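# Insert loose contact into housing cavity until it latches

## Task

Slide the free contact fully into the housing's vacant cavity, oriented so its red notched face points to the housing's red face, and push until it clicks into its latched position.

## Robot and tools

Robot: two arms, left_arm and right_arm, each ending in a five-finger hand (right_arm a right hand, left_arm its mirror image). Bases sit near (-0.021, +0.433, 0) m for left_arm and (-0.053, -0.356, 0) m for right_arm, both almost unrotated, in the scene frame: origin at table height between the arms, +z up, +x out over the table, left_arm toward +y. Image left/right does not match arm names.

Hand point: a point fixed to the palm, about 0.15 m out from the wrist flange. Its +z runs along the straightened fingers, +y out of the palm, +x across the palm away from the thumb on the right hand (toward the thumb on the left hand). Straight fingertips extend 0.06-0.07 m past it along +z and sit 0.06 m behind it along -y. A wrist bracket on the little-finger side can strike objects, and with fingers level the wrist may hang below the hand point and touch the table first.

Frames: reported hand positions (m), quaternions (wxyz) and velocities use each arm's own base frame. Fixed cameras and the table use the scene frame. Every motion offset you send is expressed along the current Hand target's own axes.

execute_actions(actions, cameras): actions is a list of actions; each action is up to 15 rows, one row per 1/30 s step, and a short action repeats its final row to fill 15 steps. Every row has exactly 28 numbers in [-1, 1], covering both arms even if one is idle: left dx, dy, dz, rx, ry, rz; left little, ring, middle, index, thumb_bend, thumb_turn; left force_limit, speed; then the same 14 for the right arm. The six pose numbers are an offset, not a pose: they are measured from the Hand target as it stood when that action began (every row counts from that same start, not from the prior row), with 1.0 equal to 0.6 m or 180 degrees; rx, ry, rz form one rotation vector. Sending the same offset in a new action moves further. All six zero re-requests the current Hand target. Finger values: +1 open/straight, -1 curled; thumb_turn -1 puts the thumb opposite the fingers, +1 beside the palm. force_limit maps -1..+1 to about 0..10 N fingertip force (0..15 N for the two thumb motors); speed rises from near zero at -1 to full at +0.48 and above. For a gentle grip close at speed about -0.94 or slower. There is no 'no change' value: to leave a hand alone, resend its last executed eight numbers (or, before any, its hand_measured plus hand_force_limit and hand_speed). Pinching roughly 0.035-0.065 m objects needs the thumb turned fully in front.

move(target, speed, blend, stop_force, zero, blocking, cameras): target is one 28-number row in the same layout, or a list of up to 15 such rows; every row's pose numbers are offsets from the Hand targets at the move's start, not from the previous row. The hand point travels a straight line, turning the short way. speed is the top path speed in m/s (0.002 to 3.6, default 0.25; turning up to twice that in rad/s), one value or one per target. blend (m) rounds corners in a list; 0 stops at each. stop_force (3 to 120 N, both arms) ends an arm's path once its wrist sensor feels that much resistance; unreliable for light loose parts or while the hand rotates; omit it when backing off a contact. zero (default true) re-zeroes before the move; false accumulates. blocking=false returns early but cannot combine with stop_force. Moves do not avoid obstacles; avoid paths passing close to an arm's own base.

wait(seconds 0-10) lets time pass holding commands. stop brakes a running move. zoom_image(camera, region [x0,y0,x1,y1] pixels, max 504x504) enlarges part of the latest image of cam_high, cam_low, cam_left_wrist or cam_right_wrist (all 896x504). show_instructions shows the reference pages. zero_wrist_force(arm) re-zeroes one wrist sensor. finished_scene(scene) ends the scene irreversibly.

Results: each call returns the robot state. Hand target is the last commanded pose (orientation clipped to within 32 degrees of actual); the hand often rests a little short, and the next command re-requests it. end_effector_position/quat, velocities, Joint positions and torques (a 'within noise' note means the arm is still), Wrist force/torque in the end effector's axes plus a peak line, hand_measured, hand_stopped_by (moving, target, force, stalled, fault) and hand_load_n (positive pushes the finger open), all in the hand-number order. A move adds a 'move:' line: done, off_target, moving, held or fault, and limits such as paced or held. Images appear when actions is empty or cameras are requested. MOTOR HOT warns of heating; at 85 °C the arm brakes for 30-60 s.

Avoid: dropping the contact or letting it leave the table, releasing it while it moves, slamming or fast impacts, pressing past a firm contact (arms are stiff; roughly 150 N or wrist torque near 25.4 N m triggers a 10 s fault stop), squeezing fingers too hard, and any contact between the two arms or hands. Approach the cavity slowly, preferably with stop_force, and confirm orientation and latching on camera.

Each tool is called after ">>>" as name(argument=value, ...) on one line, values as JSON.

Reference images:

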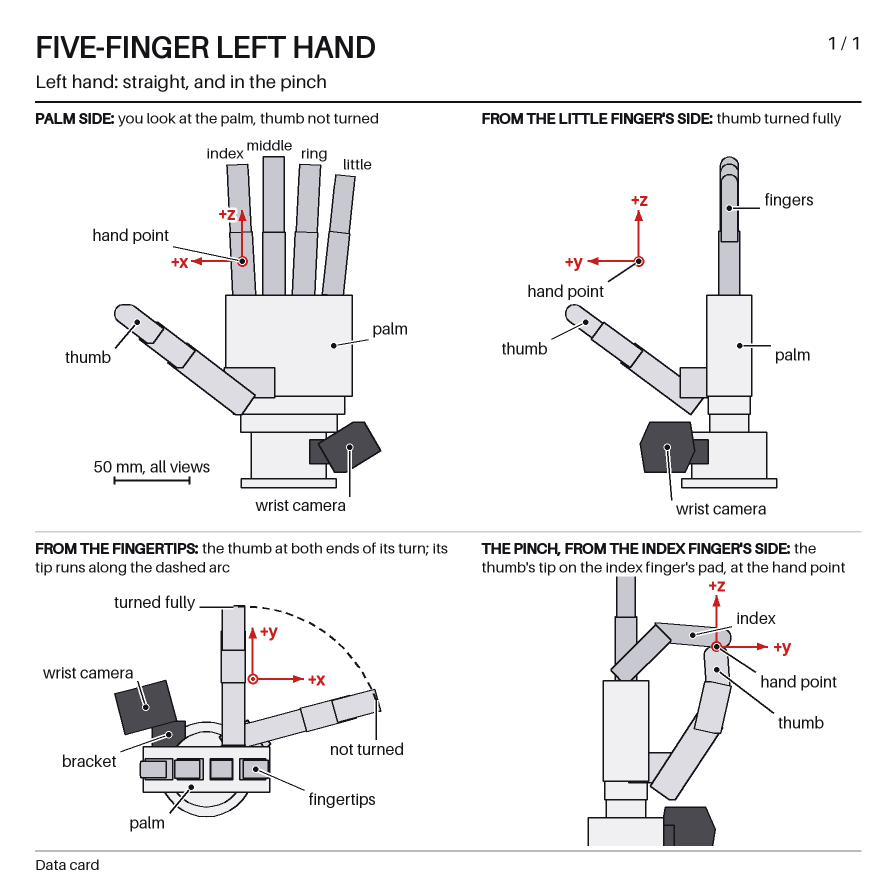

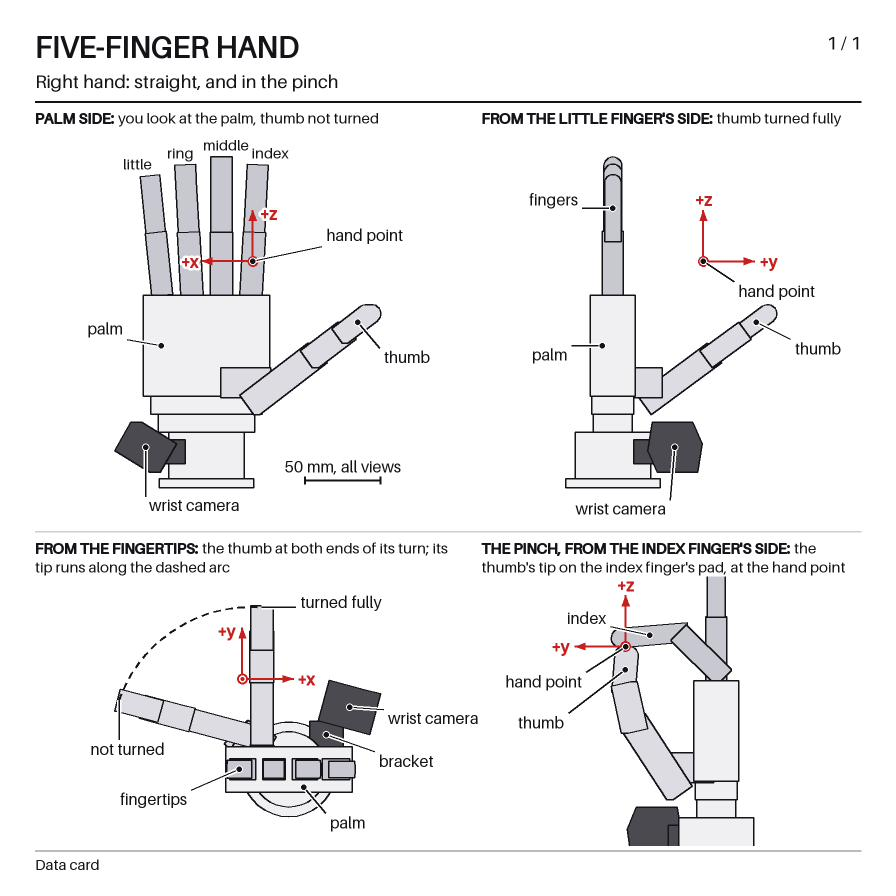

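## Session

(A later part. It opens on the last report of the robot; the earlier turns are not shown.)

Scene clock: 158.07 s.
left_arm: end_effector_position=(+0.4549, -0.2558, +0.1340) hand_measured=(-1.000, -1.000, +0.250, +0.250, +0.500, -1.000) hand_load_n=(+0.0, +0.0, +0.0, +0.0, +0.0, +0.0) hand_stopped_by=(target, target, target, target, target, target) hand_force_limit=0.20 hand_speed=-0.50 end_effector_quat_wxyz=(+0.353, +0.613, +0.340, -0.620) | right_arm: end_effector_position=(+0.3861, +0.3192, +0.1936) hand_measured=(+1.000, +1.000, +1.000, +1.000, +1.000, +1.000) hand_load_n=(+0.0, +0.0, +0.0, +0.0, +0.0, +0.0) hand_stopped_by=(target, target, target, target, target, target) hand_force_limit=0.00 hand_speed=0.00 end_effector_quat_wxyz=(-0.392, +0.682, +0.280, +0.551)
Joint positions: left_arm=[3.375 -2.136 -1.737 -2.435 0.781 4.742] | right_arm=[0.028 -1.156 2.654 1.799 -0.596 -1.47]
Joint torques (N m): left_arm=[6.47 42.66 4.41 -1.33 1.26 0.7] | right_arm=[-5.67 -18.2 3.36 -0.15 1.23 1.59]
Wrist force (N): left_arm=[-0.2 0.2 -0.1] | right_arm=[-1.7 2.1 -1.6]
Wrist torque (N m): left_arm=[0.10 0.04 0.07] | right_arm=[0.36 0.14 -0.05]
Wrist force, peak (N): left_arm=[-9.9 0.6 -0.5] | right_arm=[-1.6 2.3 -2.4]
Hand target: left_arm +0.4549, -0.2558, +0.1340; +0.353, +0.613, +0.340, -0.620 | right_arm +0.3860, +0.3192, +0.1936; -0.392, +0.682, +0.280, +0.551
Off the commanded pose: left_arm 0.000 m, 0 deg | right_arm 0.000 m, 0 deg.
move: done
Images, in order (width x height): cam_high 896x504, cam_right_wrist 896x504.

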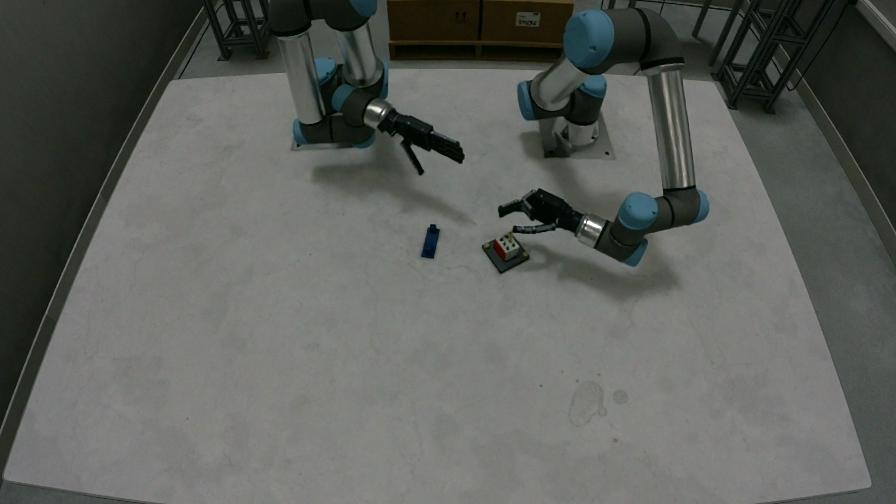

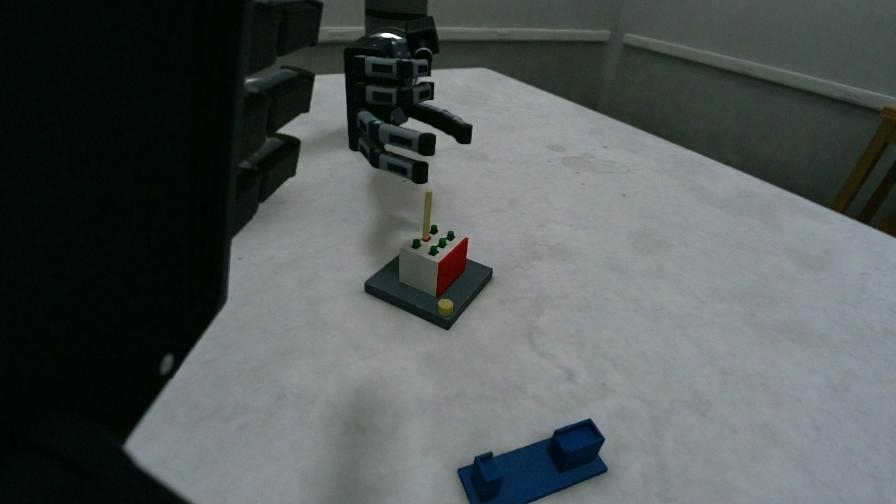

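>>> move(target=[0,0.1,0.07,0,0.0057,-0.0035,-1,-1,-0.7,-1,0.9,-1,0.2,0,0,0,0,0,0,0,1,1,1,1,1,1,0,0], speed=0.12, cameras=["cam_right_wrist","cam_high"])

>>> zoom_image(camera="cam_right_wrist", region=[360, 90, 520, 290])

>>> zoom_image(camera="cam_high", region=[470, 190, 570, 270])

Scene clock: 160.50 s.
left_arm: end_effector_position=(+0.4842, -0.3229, +0.1354) hand_measured=(-1.000, -1.000, -0.700, -1.000, +0.900, -1.000) hand_load_n=(+0.0, +0.0, +0.0, +0.0, +0.0, +0.0) hand_stopped_by=(target, target, target, target, target, target) hand_force_limit=0.20 hand_speed=0.00 end_effector_quat_wxyz=(+0.346, +0.617, +0.346, -0.617) | right_arm: end_effector_position=(+0.3860, +0.3192, +0.1936) hand_measured=(+1.000, +1.000, +1.000, +1.000, +1.000, +1.000) hand_load_n=(+0.0, +0.0, +0.0, +0.0, +0.0, +0.0) hand_stopped_by=(target, target, target, target, target, target) hand_force_limit=0.00 hand_speed=0.00 end_effector_quat_wxyz=(-0.392, +0.682, +0.280, +0.550)
Joint positions: left_arm=[3.241 -2.186 -1.626 -2.471 0.647 4.712] | right_arm=[0.028 -1.156 2.654 1.799 -0.596 -1.47]
Joint torques (N m): left_arm=[3.04 48.26 9.97 1.67 0.92 2.35] | right_arm=[-9.6 -14.07 3.01 -3.15 0.6 1.28]
Wrist force (N): left_arm=[-0.3 0.3 -0.1] | right_arm=[-1.5 2.1 -1.6]
Wrist torque (N m): left_arm=[0.12 0.03 0.01] | right_arm=[0.35 0.11 -0.04]
Wrist force, peak (N): left_arm=[-0.2 1.2 0.6] | right_arm=[-1.7 2.3 -1.6]
Hand target: left_arm +0.4842, -0.3229, +0.1355; +0.346, +0.617, +0.346, -0.616 | right_arm +0.3860, +0.3192, +0.1936; -0.392, +0.682, +0.280, +0.551
Off the commanded pose: left_arm 0.000 m, 0 deg | right_arm 0.000 m, 0 deg.
move: done
Images, in order (width x height): cam_high 896x504, cam_right_wrist 896x504.

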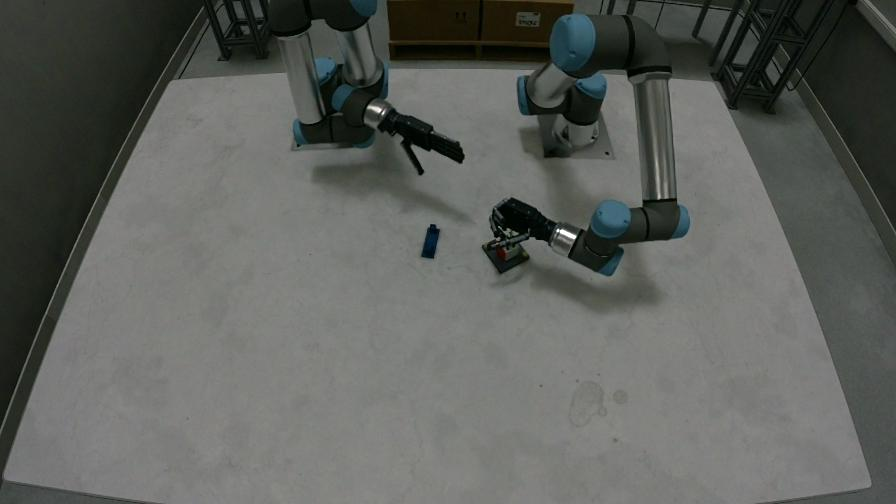

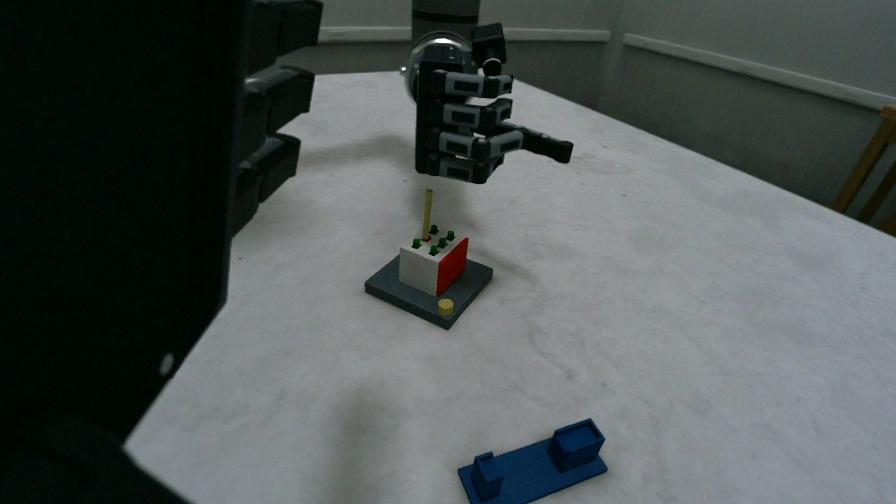

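Scaled by 2.520.

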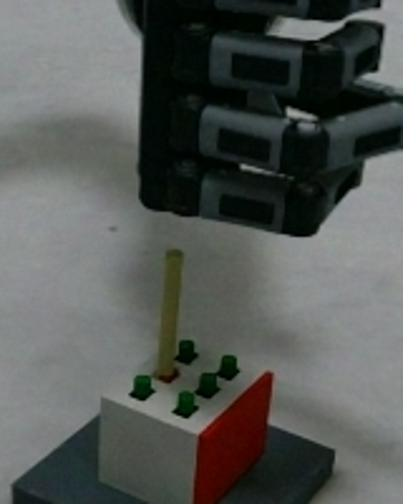

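Scaled by 5.040.

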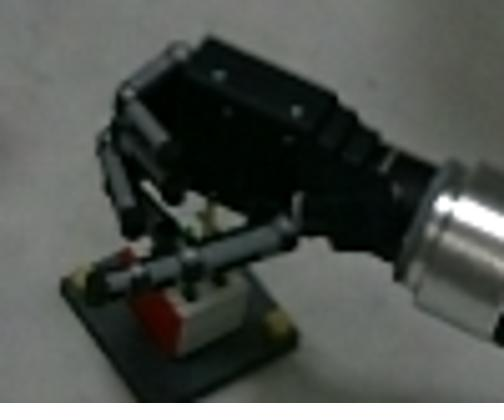

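>>> move(target=[[0.0283,-0.005,0,0,0,0,-1,-1,-0.7,-1,0.9,-1,0.2,0,0,0,0,0,0,0,1,1,1,1,1,1,0,0],[0.0583,-0.005,0,0,0,0,-1,-1,-0.7,-1,0.9,-1,0.2,0,0,0,0,0,0,0,1,1,1,1,1,1,0,0]], speed=[0.06, 0.02], stop_force=6, cameras=["cam_right_wrist"])

>>> zoom_image(camera="cam_right_wrist", region=[360, 90, 520, 290])

Scene clock: 163.60 s.
left_arm: end_effector_position=(+0.4817, -0.3213, +0.1116) hand_measured=(-1.000, -1.000, -0.700, -1.000, +0.900, -1.000) hand_load_n=(+0.0, -0.5, +0.0, +0.0, +0.0, +0.5) hand_stopped_by=(target, target, target, target, target, target) hand_force_limit=0.20 hand_speed=0.00 end_effector_quat_wxyz=(+0.346, +0.617, +0.346, -0.616) | right_arm: end_effector_position=(+0.3860, +0.3192, +0.1936) hand_measured=(+1.000, +1.000, +1.000, +1.000, +1.000, +1.000) hand_load_n=(+0.0, +0.0, +0.0, +0.0, +0.0, +0.0) hand_stopped_by=(target, target, target, target, target, target) hand_force_limit=0.00 hand_speed=0.00 end_effector_quat_wxyz=(-0.392, +0.682, +0.280, +0.551)
Joint positions: left_arm=[3.244 -2.217 -1.648 -2.417 0.65 4.713] | right_arm=[0.028 -1.156 2.654 1.799 -0.596 -1.47]
Joint torques (N m): left_arm=[2.76 49.59 22.73 -2.26 -1.37 0.05] | right_arm=[-3.61 -14.09 0.61 -3.11 -1.19 1.69]
Wrist force (N): left_arm=[-0.1 0.1 0.0] | right_arm=[-1.6 1.9 -1.4]
Wrist torque (N m): left_arm=[0.09 0.01 -0.02] | right_arm=[0.32 0.12 -0.05]
Wrist force, peak (N): left_arm=[-6.2 0.3 -0.2] | right_arm=[-1.6 2.4 -1.8]
Hand target: left_arm +0.4817, -0.3213, +0.1116; +0.346, +0.617, +0.346, -0.616 (not the last commanded pose) | right_arm +0.3860, +0.3192, +0.1936; -0.392, +0.682, +0.280, +0.551
Off the commanded pose: left_arm 0.011 m, 0 deg | right_arm 0.000 m, 0 deg.
move: contact (left_arm); path passed 1 of 2 targets
Images, in order (width x height): cam_right_wrist 896x504.

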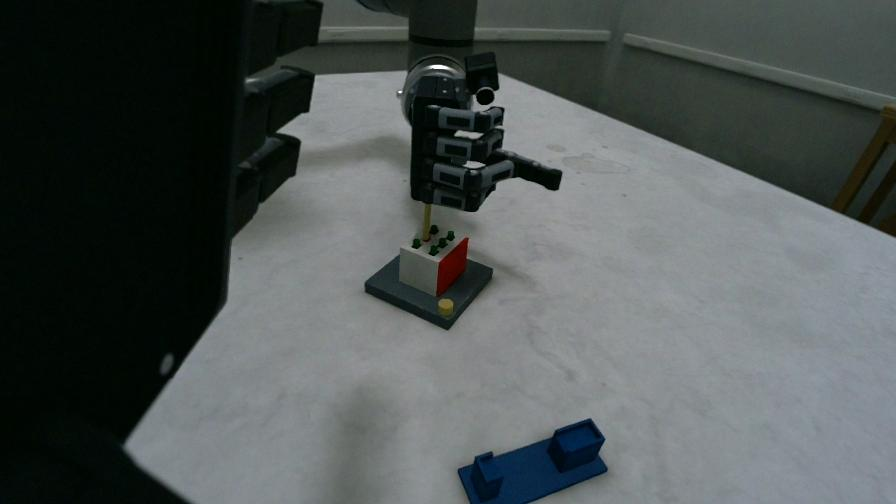

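Scaled by 2.520.

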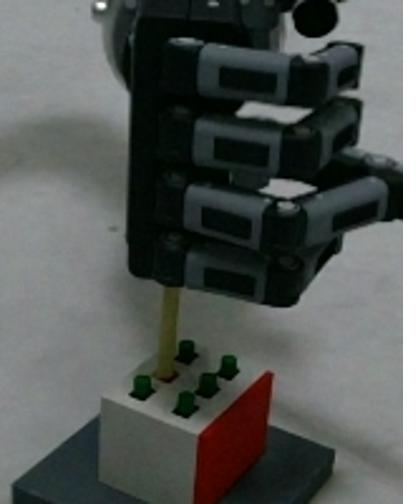

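>>> move(target=[0.0262,0,0,0,0,0,-1,-1,-0.7,-1,0.9,-1,0.2,0,0,0,0,0,0,0,1,1,1,1,1,1,0,0], speed=0.008, stop_force=20, zero=false, cameras=["cam_right_wrist"])

>>> zoom_image(camera="cam_right_wrist", region=[360, 90, 520, 290])

Scene clock: 167.13 s.
left_arm: end_effector_position=(+0.4817, -0.3213, +0.0978) hand_measured=(-1.000, -1.000, -0.700, -1.000, +0.900, -1.000) hand_load_n=(+0.0, +0.0, +0.0, +0.0, +0.0, +0.0) hand_stopped_by=(target, target, target, target, target, target) hand_force_limit=0.20 hand_speed=0.00 end_effector_quat_wxyz=(+0.346, +0.617, +0.346, -0.616) | right_arm: end_effector_position=(+0.3860, +0.3192, +0.1936) hand_measured=(+1.000, +1.000, +1.000, +1.000, +1.000, +1.000) hand_load_n=(+0.0, +0.0, +0.0, +0.0, +0.0, +0.0) hand_stopped_by=(target, target, target, target, target, target) hand_force_limit=0.00 hand_speed=0.00 end_effector_quat_wxyz=(-0.392, +0.682, +0.280, +0.551)
Joint positions: left_arm=[3.244 -2.239 -1.654 -2.39 0.65 4.713] | right_arm=[0.028 -1.156 2.654 1.799 -0.596 -1.47]
Joint torques (N m): left_arm=[1.57 39.41 14.74 -0.21 -1.49 2] | right_arm=[4.93 -14.03 -1.71 -3.27 -1.08 2]
Wrist force (N): left_arm=[-25.1 0.0 0.3] | right_arm=[-1.5 2.0 -1.7]
Wrist torque (N m): left_arm=[0.07 1.14 -1.53] | right_arm=[0.35 0.12 -0.05]
Wrist force, peak (N): left_arm=[-33.5 0.1 0.1] | right_arm=[-1.5 2.4 -1.6]
Hand target: left_arm +0.4817, -0.3213, +0.0978; +0.346, +0.617, +0.346, -0.616 (not the last commanded pose) | right_arm +0.3860, +0.3192, +0.1936; -0.392, +0.682, +0.280, +0.551
Off the commanded pose: left_arm 0.002 m, 0 deg | right_arm 0.000 m, 0 deg.
move: contact (left_arm)
Images, in order (width x height): cam_right_wrist 896x504.

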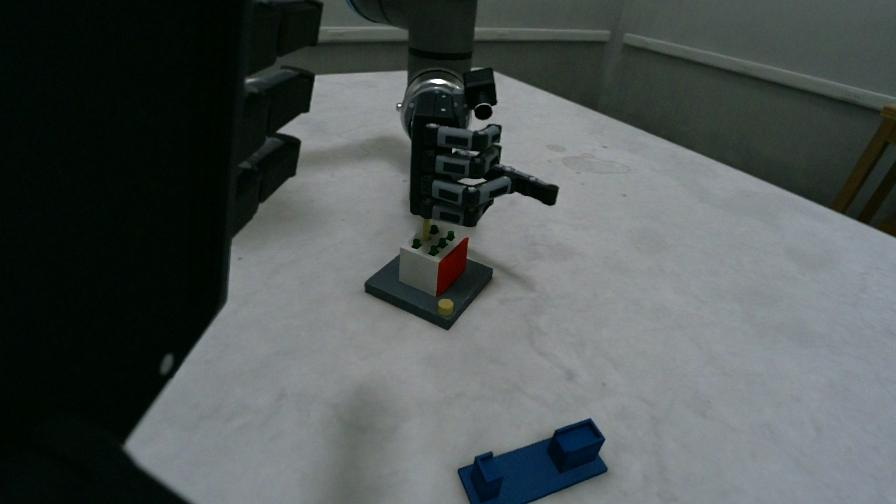

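Scaled by 2.520.

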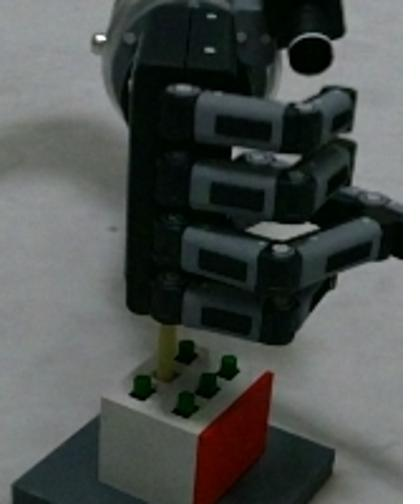

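>>> move(target=[0.005,0,0,0,0,0,-1,-1,-0.7,-1,0.9,-1,0.2,0,0,0,0,0,0,0,1,1,1,1,1,1,0,0], speed=0.004, stop_force=40, zero=false)

Scene clock: 169.07 s.
left_arm: end_effector_position=(+0.4817, -0.3213, +0.0974) hand_measured=(-1.000, -1.000, -0.700, -1.000, +0.900, -1.000) hand_load_n=(+0.0, +0.0, +0.0, +0.0, +0.0, +0.0) hand_stopped_by=(target, target, target, target, target, target) hand_force_limit=0.20 hand_speed=0.00 end_effector_quat_wxyz=(+0.346, +0.617, +0.346, -0.616) | right_arm: end_effector_position=(+0.3860, +0.3192, +0.1936) hand_measured=(+1.000, +1.000, +1.000, +1.000, +1.000, +1.000) hand_load_n=(+0.0, +0.0, +0.0, +0.0, +0.0, +0.0) hand_stopped_by=(target, target, target, target, target, target) hand_force_limit=0.00 hand_speed=0.00 end_effector_quat_wxyz=(-0.392, +0.682, +0.280, +0.551)
Joint positions: left_arm=[3.244 -2.24 -1.654 -2.389 0.65 4.713] | right_arm=[0.028 -1.156 2.654 1.799 -0.596 -1.47]
Joint torques (N m): left_arm=[2.28 31.01 14.46 2.44 -1.41 2.08] | right_arm=[9.02 -14.39 -2.18 -3.12 -1.11 1.64]
Wrist force (N): left_arm=[-44.8 -0.1 0.3] | right_arm=[-1.4 2.2 -1.7]
Wrist torque (N m): left_arm=[0.07 2.06 -2.77] | right_arm=[0.38 0.11 -0.03]
Wrist force, peak (N): left_arm=[-49.9 0.2 -0.2] | right_arm=[-1.6 2.4 -1.6]
Hand target: left_arm +0.4817, -0.3213, +0.0974; +0.346, +0.617, +0.346, -0.616 (not the last commanded pose) | right_arm +0.3860, +0.3192, +0.1936; -0.392, +0.682, +0.280, +0.551
Off the commanded pose: left_arm 0.003 m, 0 deg | right_arm 0.000 m, 0 deg.
move: contact (left_arm)

>>> move(target=[-0.1,0,0,0,0,0,-1,-1,-0.7,-1,0.9,-1,0.2,0,0,0,0,0,0,0,1,1,1,1,1,1,0,0], speed=0.1, cameras=["cam_right_wrist","cam_high"])

>>> zoom_image(camera="cam_right_wrist", region=[385, 180, 485, 310])

>>> zoom_image(camera="cam_high", region=[480, 205, 540, 275])

Scene clock: 170.63 s.
left_arm: end_effector_position=(+0.4817, -0.3213, +0.1574) hand_measured=(-1.000, -1.000, -0.700, -1.000, +0.900, -1.000) hand_load_n=(+0.0, +0.0, +0.0, +0.0, +0.0, +0.0) hand_stopped_by=(target, target, target, target, target, target) hand_force_limit=0.20 hand_speed=0.00 end_effector_quat_wxyz=(+0.346, +0.617, +0.346, -0.616) | right_arm: end_effector_position=(+0.3860, +0.3192, +0.1936) hand_measured=(+1.000, +1.000, +1.000, +1.000, +1.000, +1.000) hand_load_n=(+0.0, +0.0, +0.0, +0.0, +0.0, +0.0) hand_stopped_by=(target, target, target, target, target, target) hand_force_limit=0.00 hand_speed=0.00 end_effector_quat_wxyz=(-0.392, +0.682, +0.280, +0.550)
Joint positions: left_arm=[3.244 -2.149 -1.62 -2.513 0.65 4.712] | right_arm=[0.028 -1.156 2.654 1.799 -0.596 -1.47]
Joint torques (N m): left_arm=[-1.24 40.52 6.12 0.53 0.11 1.92] | right_arm=[10.78 -13.57 -3.43 -3.05 -1.09 1.83]
Wrist force (N): left_arm=[-0.4 0.1 0.0] | right_arm=[-1.6 2.0 -1.5]
Wrist torque (N m): left_arm=[0.09 0.06 -0.04] | right_arm=[0.33 0.12 -0.05]
Wrist force, peak (N): left_arm=[-45.4 0.2 0.1] | right_arm=[-1.7 2.2 -1.7]
Hand target: left_arm +0.4817, -0.3213, +0.1574; +0.346, +0.617, +0.346, -0.616 | right_arm +0.3860, +0.3192, +0.1936; -0.392, +0.682, +0.280, +0.551
Off the commanded pose: left_arm 0.000 m, 0 deg | right_arm 0.000 m, 0 deg.
move: done
Images, in order (width x height): cam_high 896x504, cam_right_wrist 896x504.

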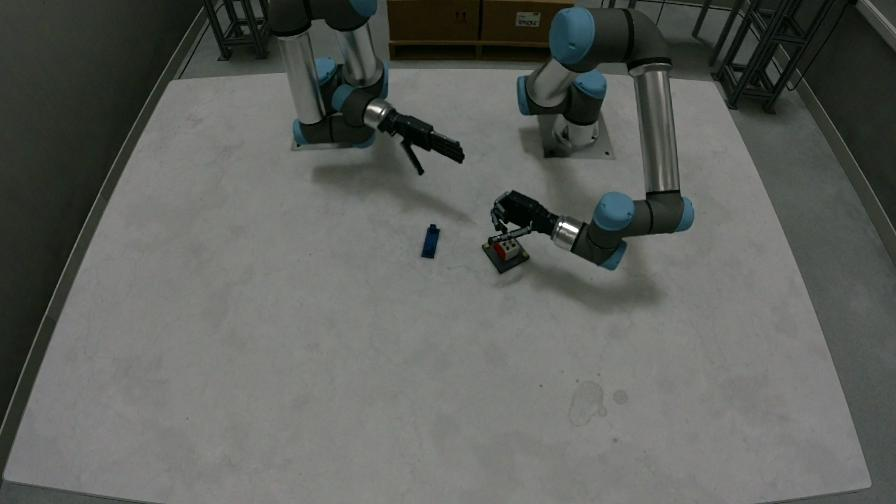

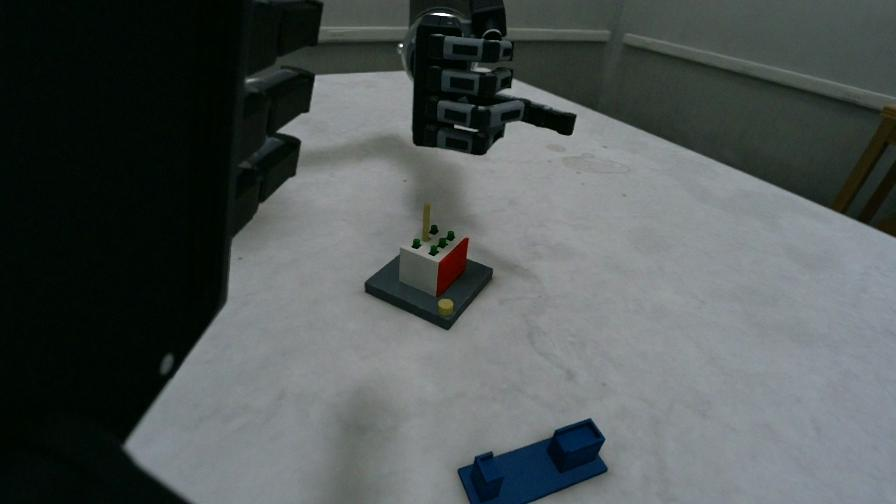

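Scaled by 3.877.

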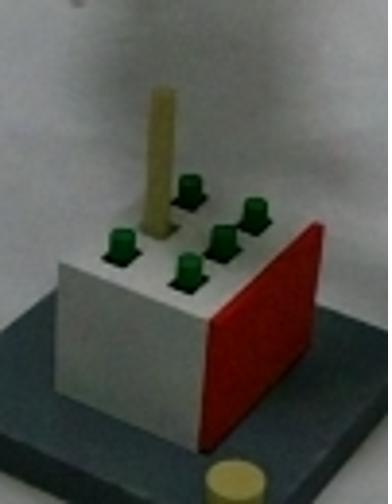

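Scaled by 7.200.

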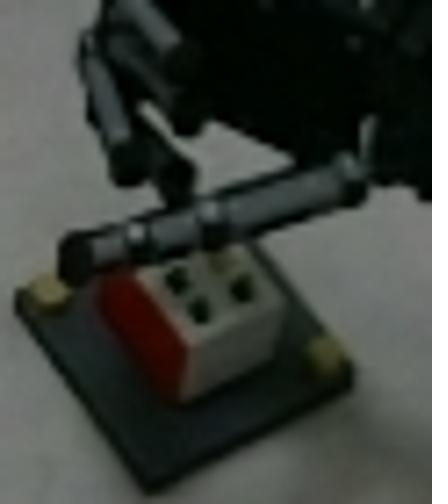

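>>> finished_scene(scene=2)

The scene is finished: the task was done.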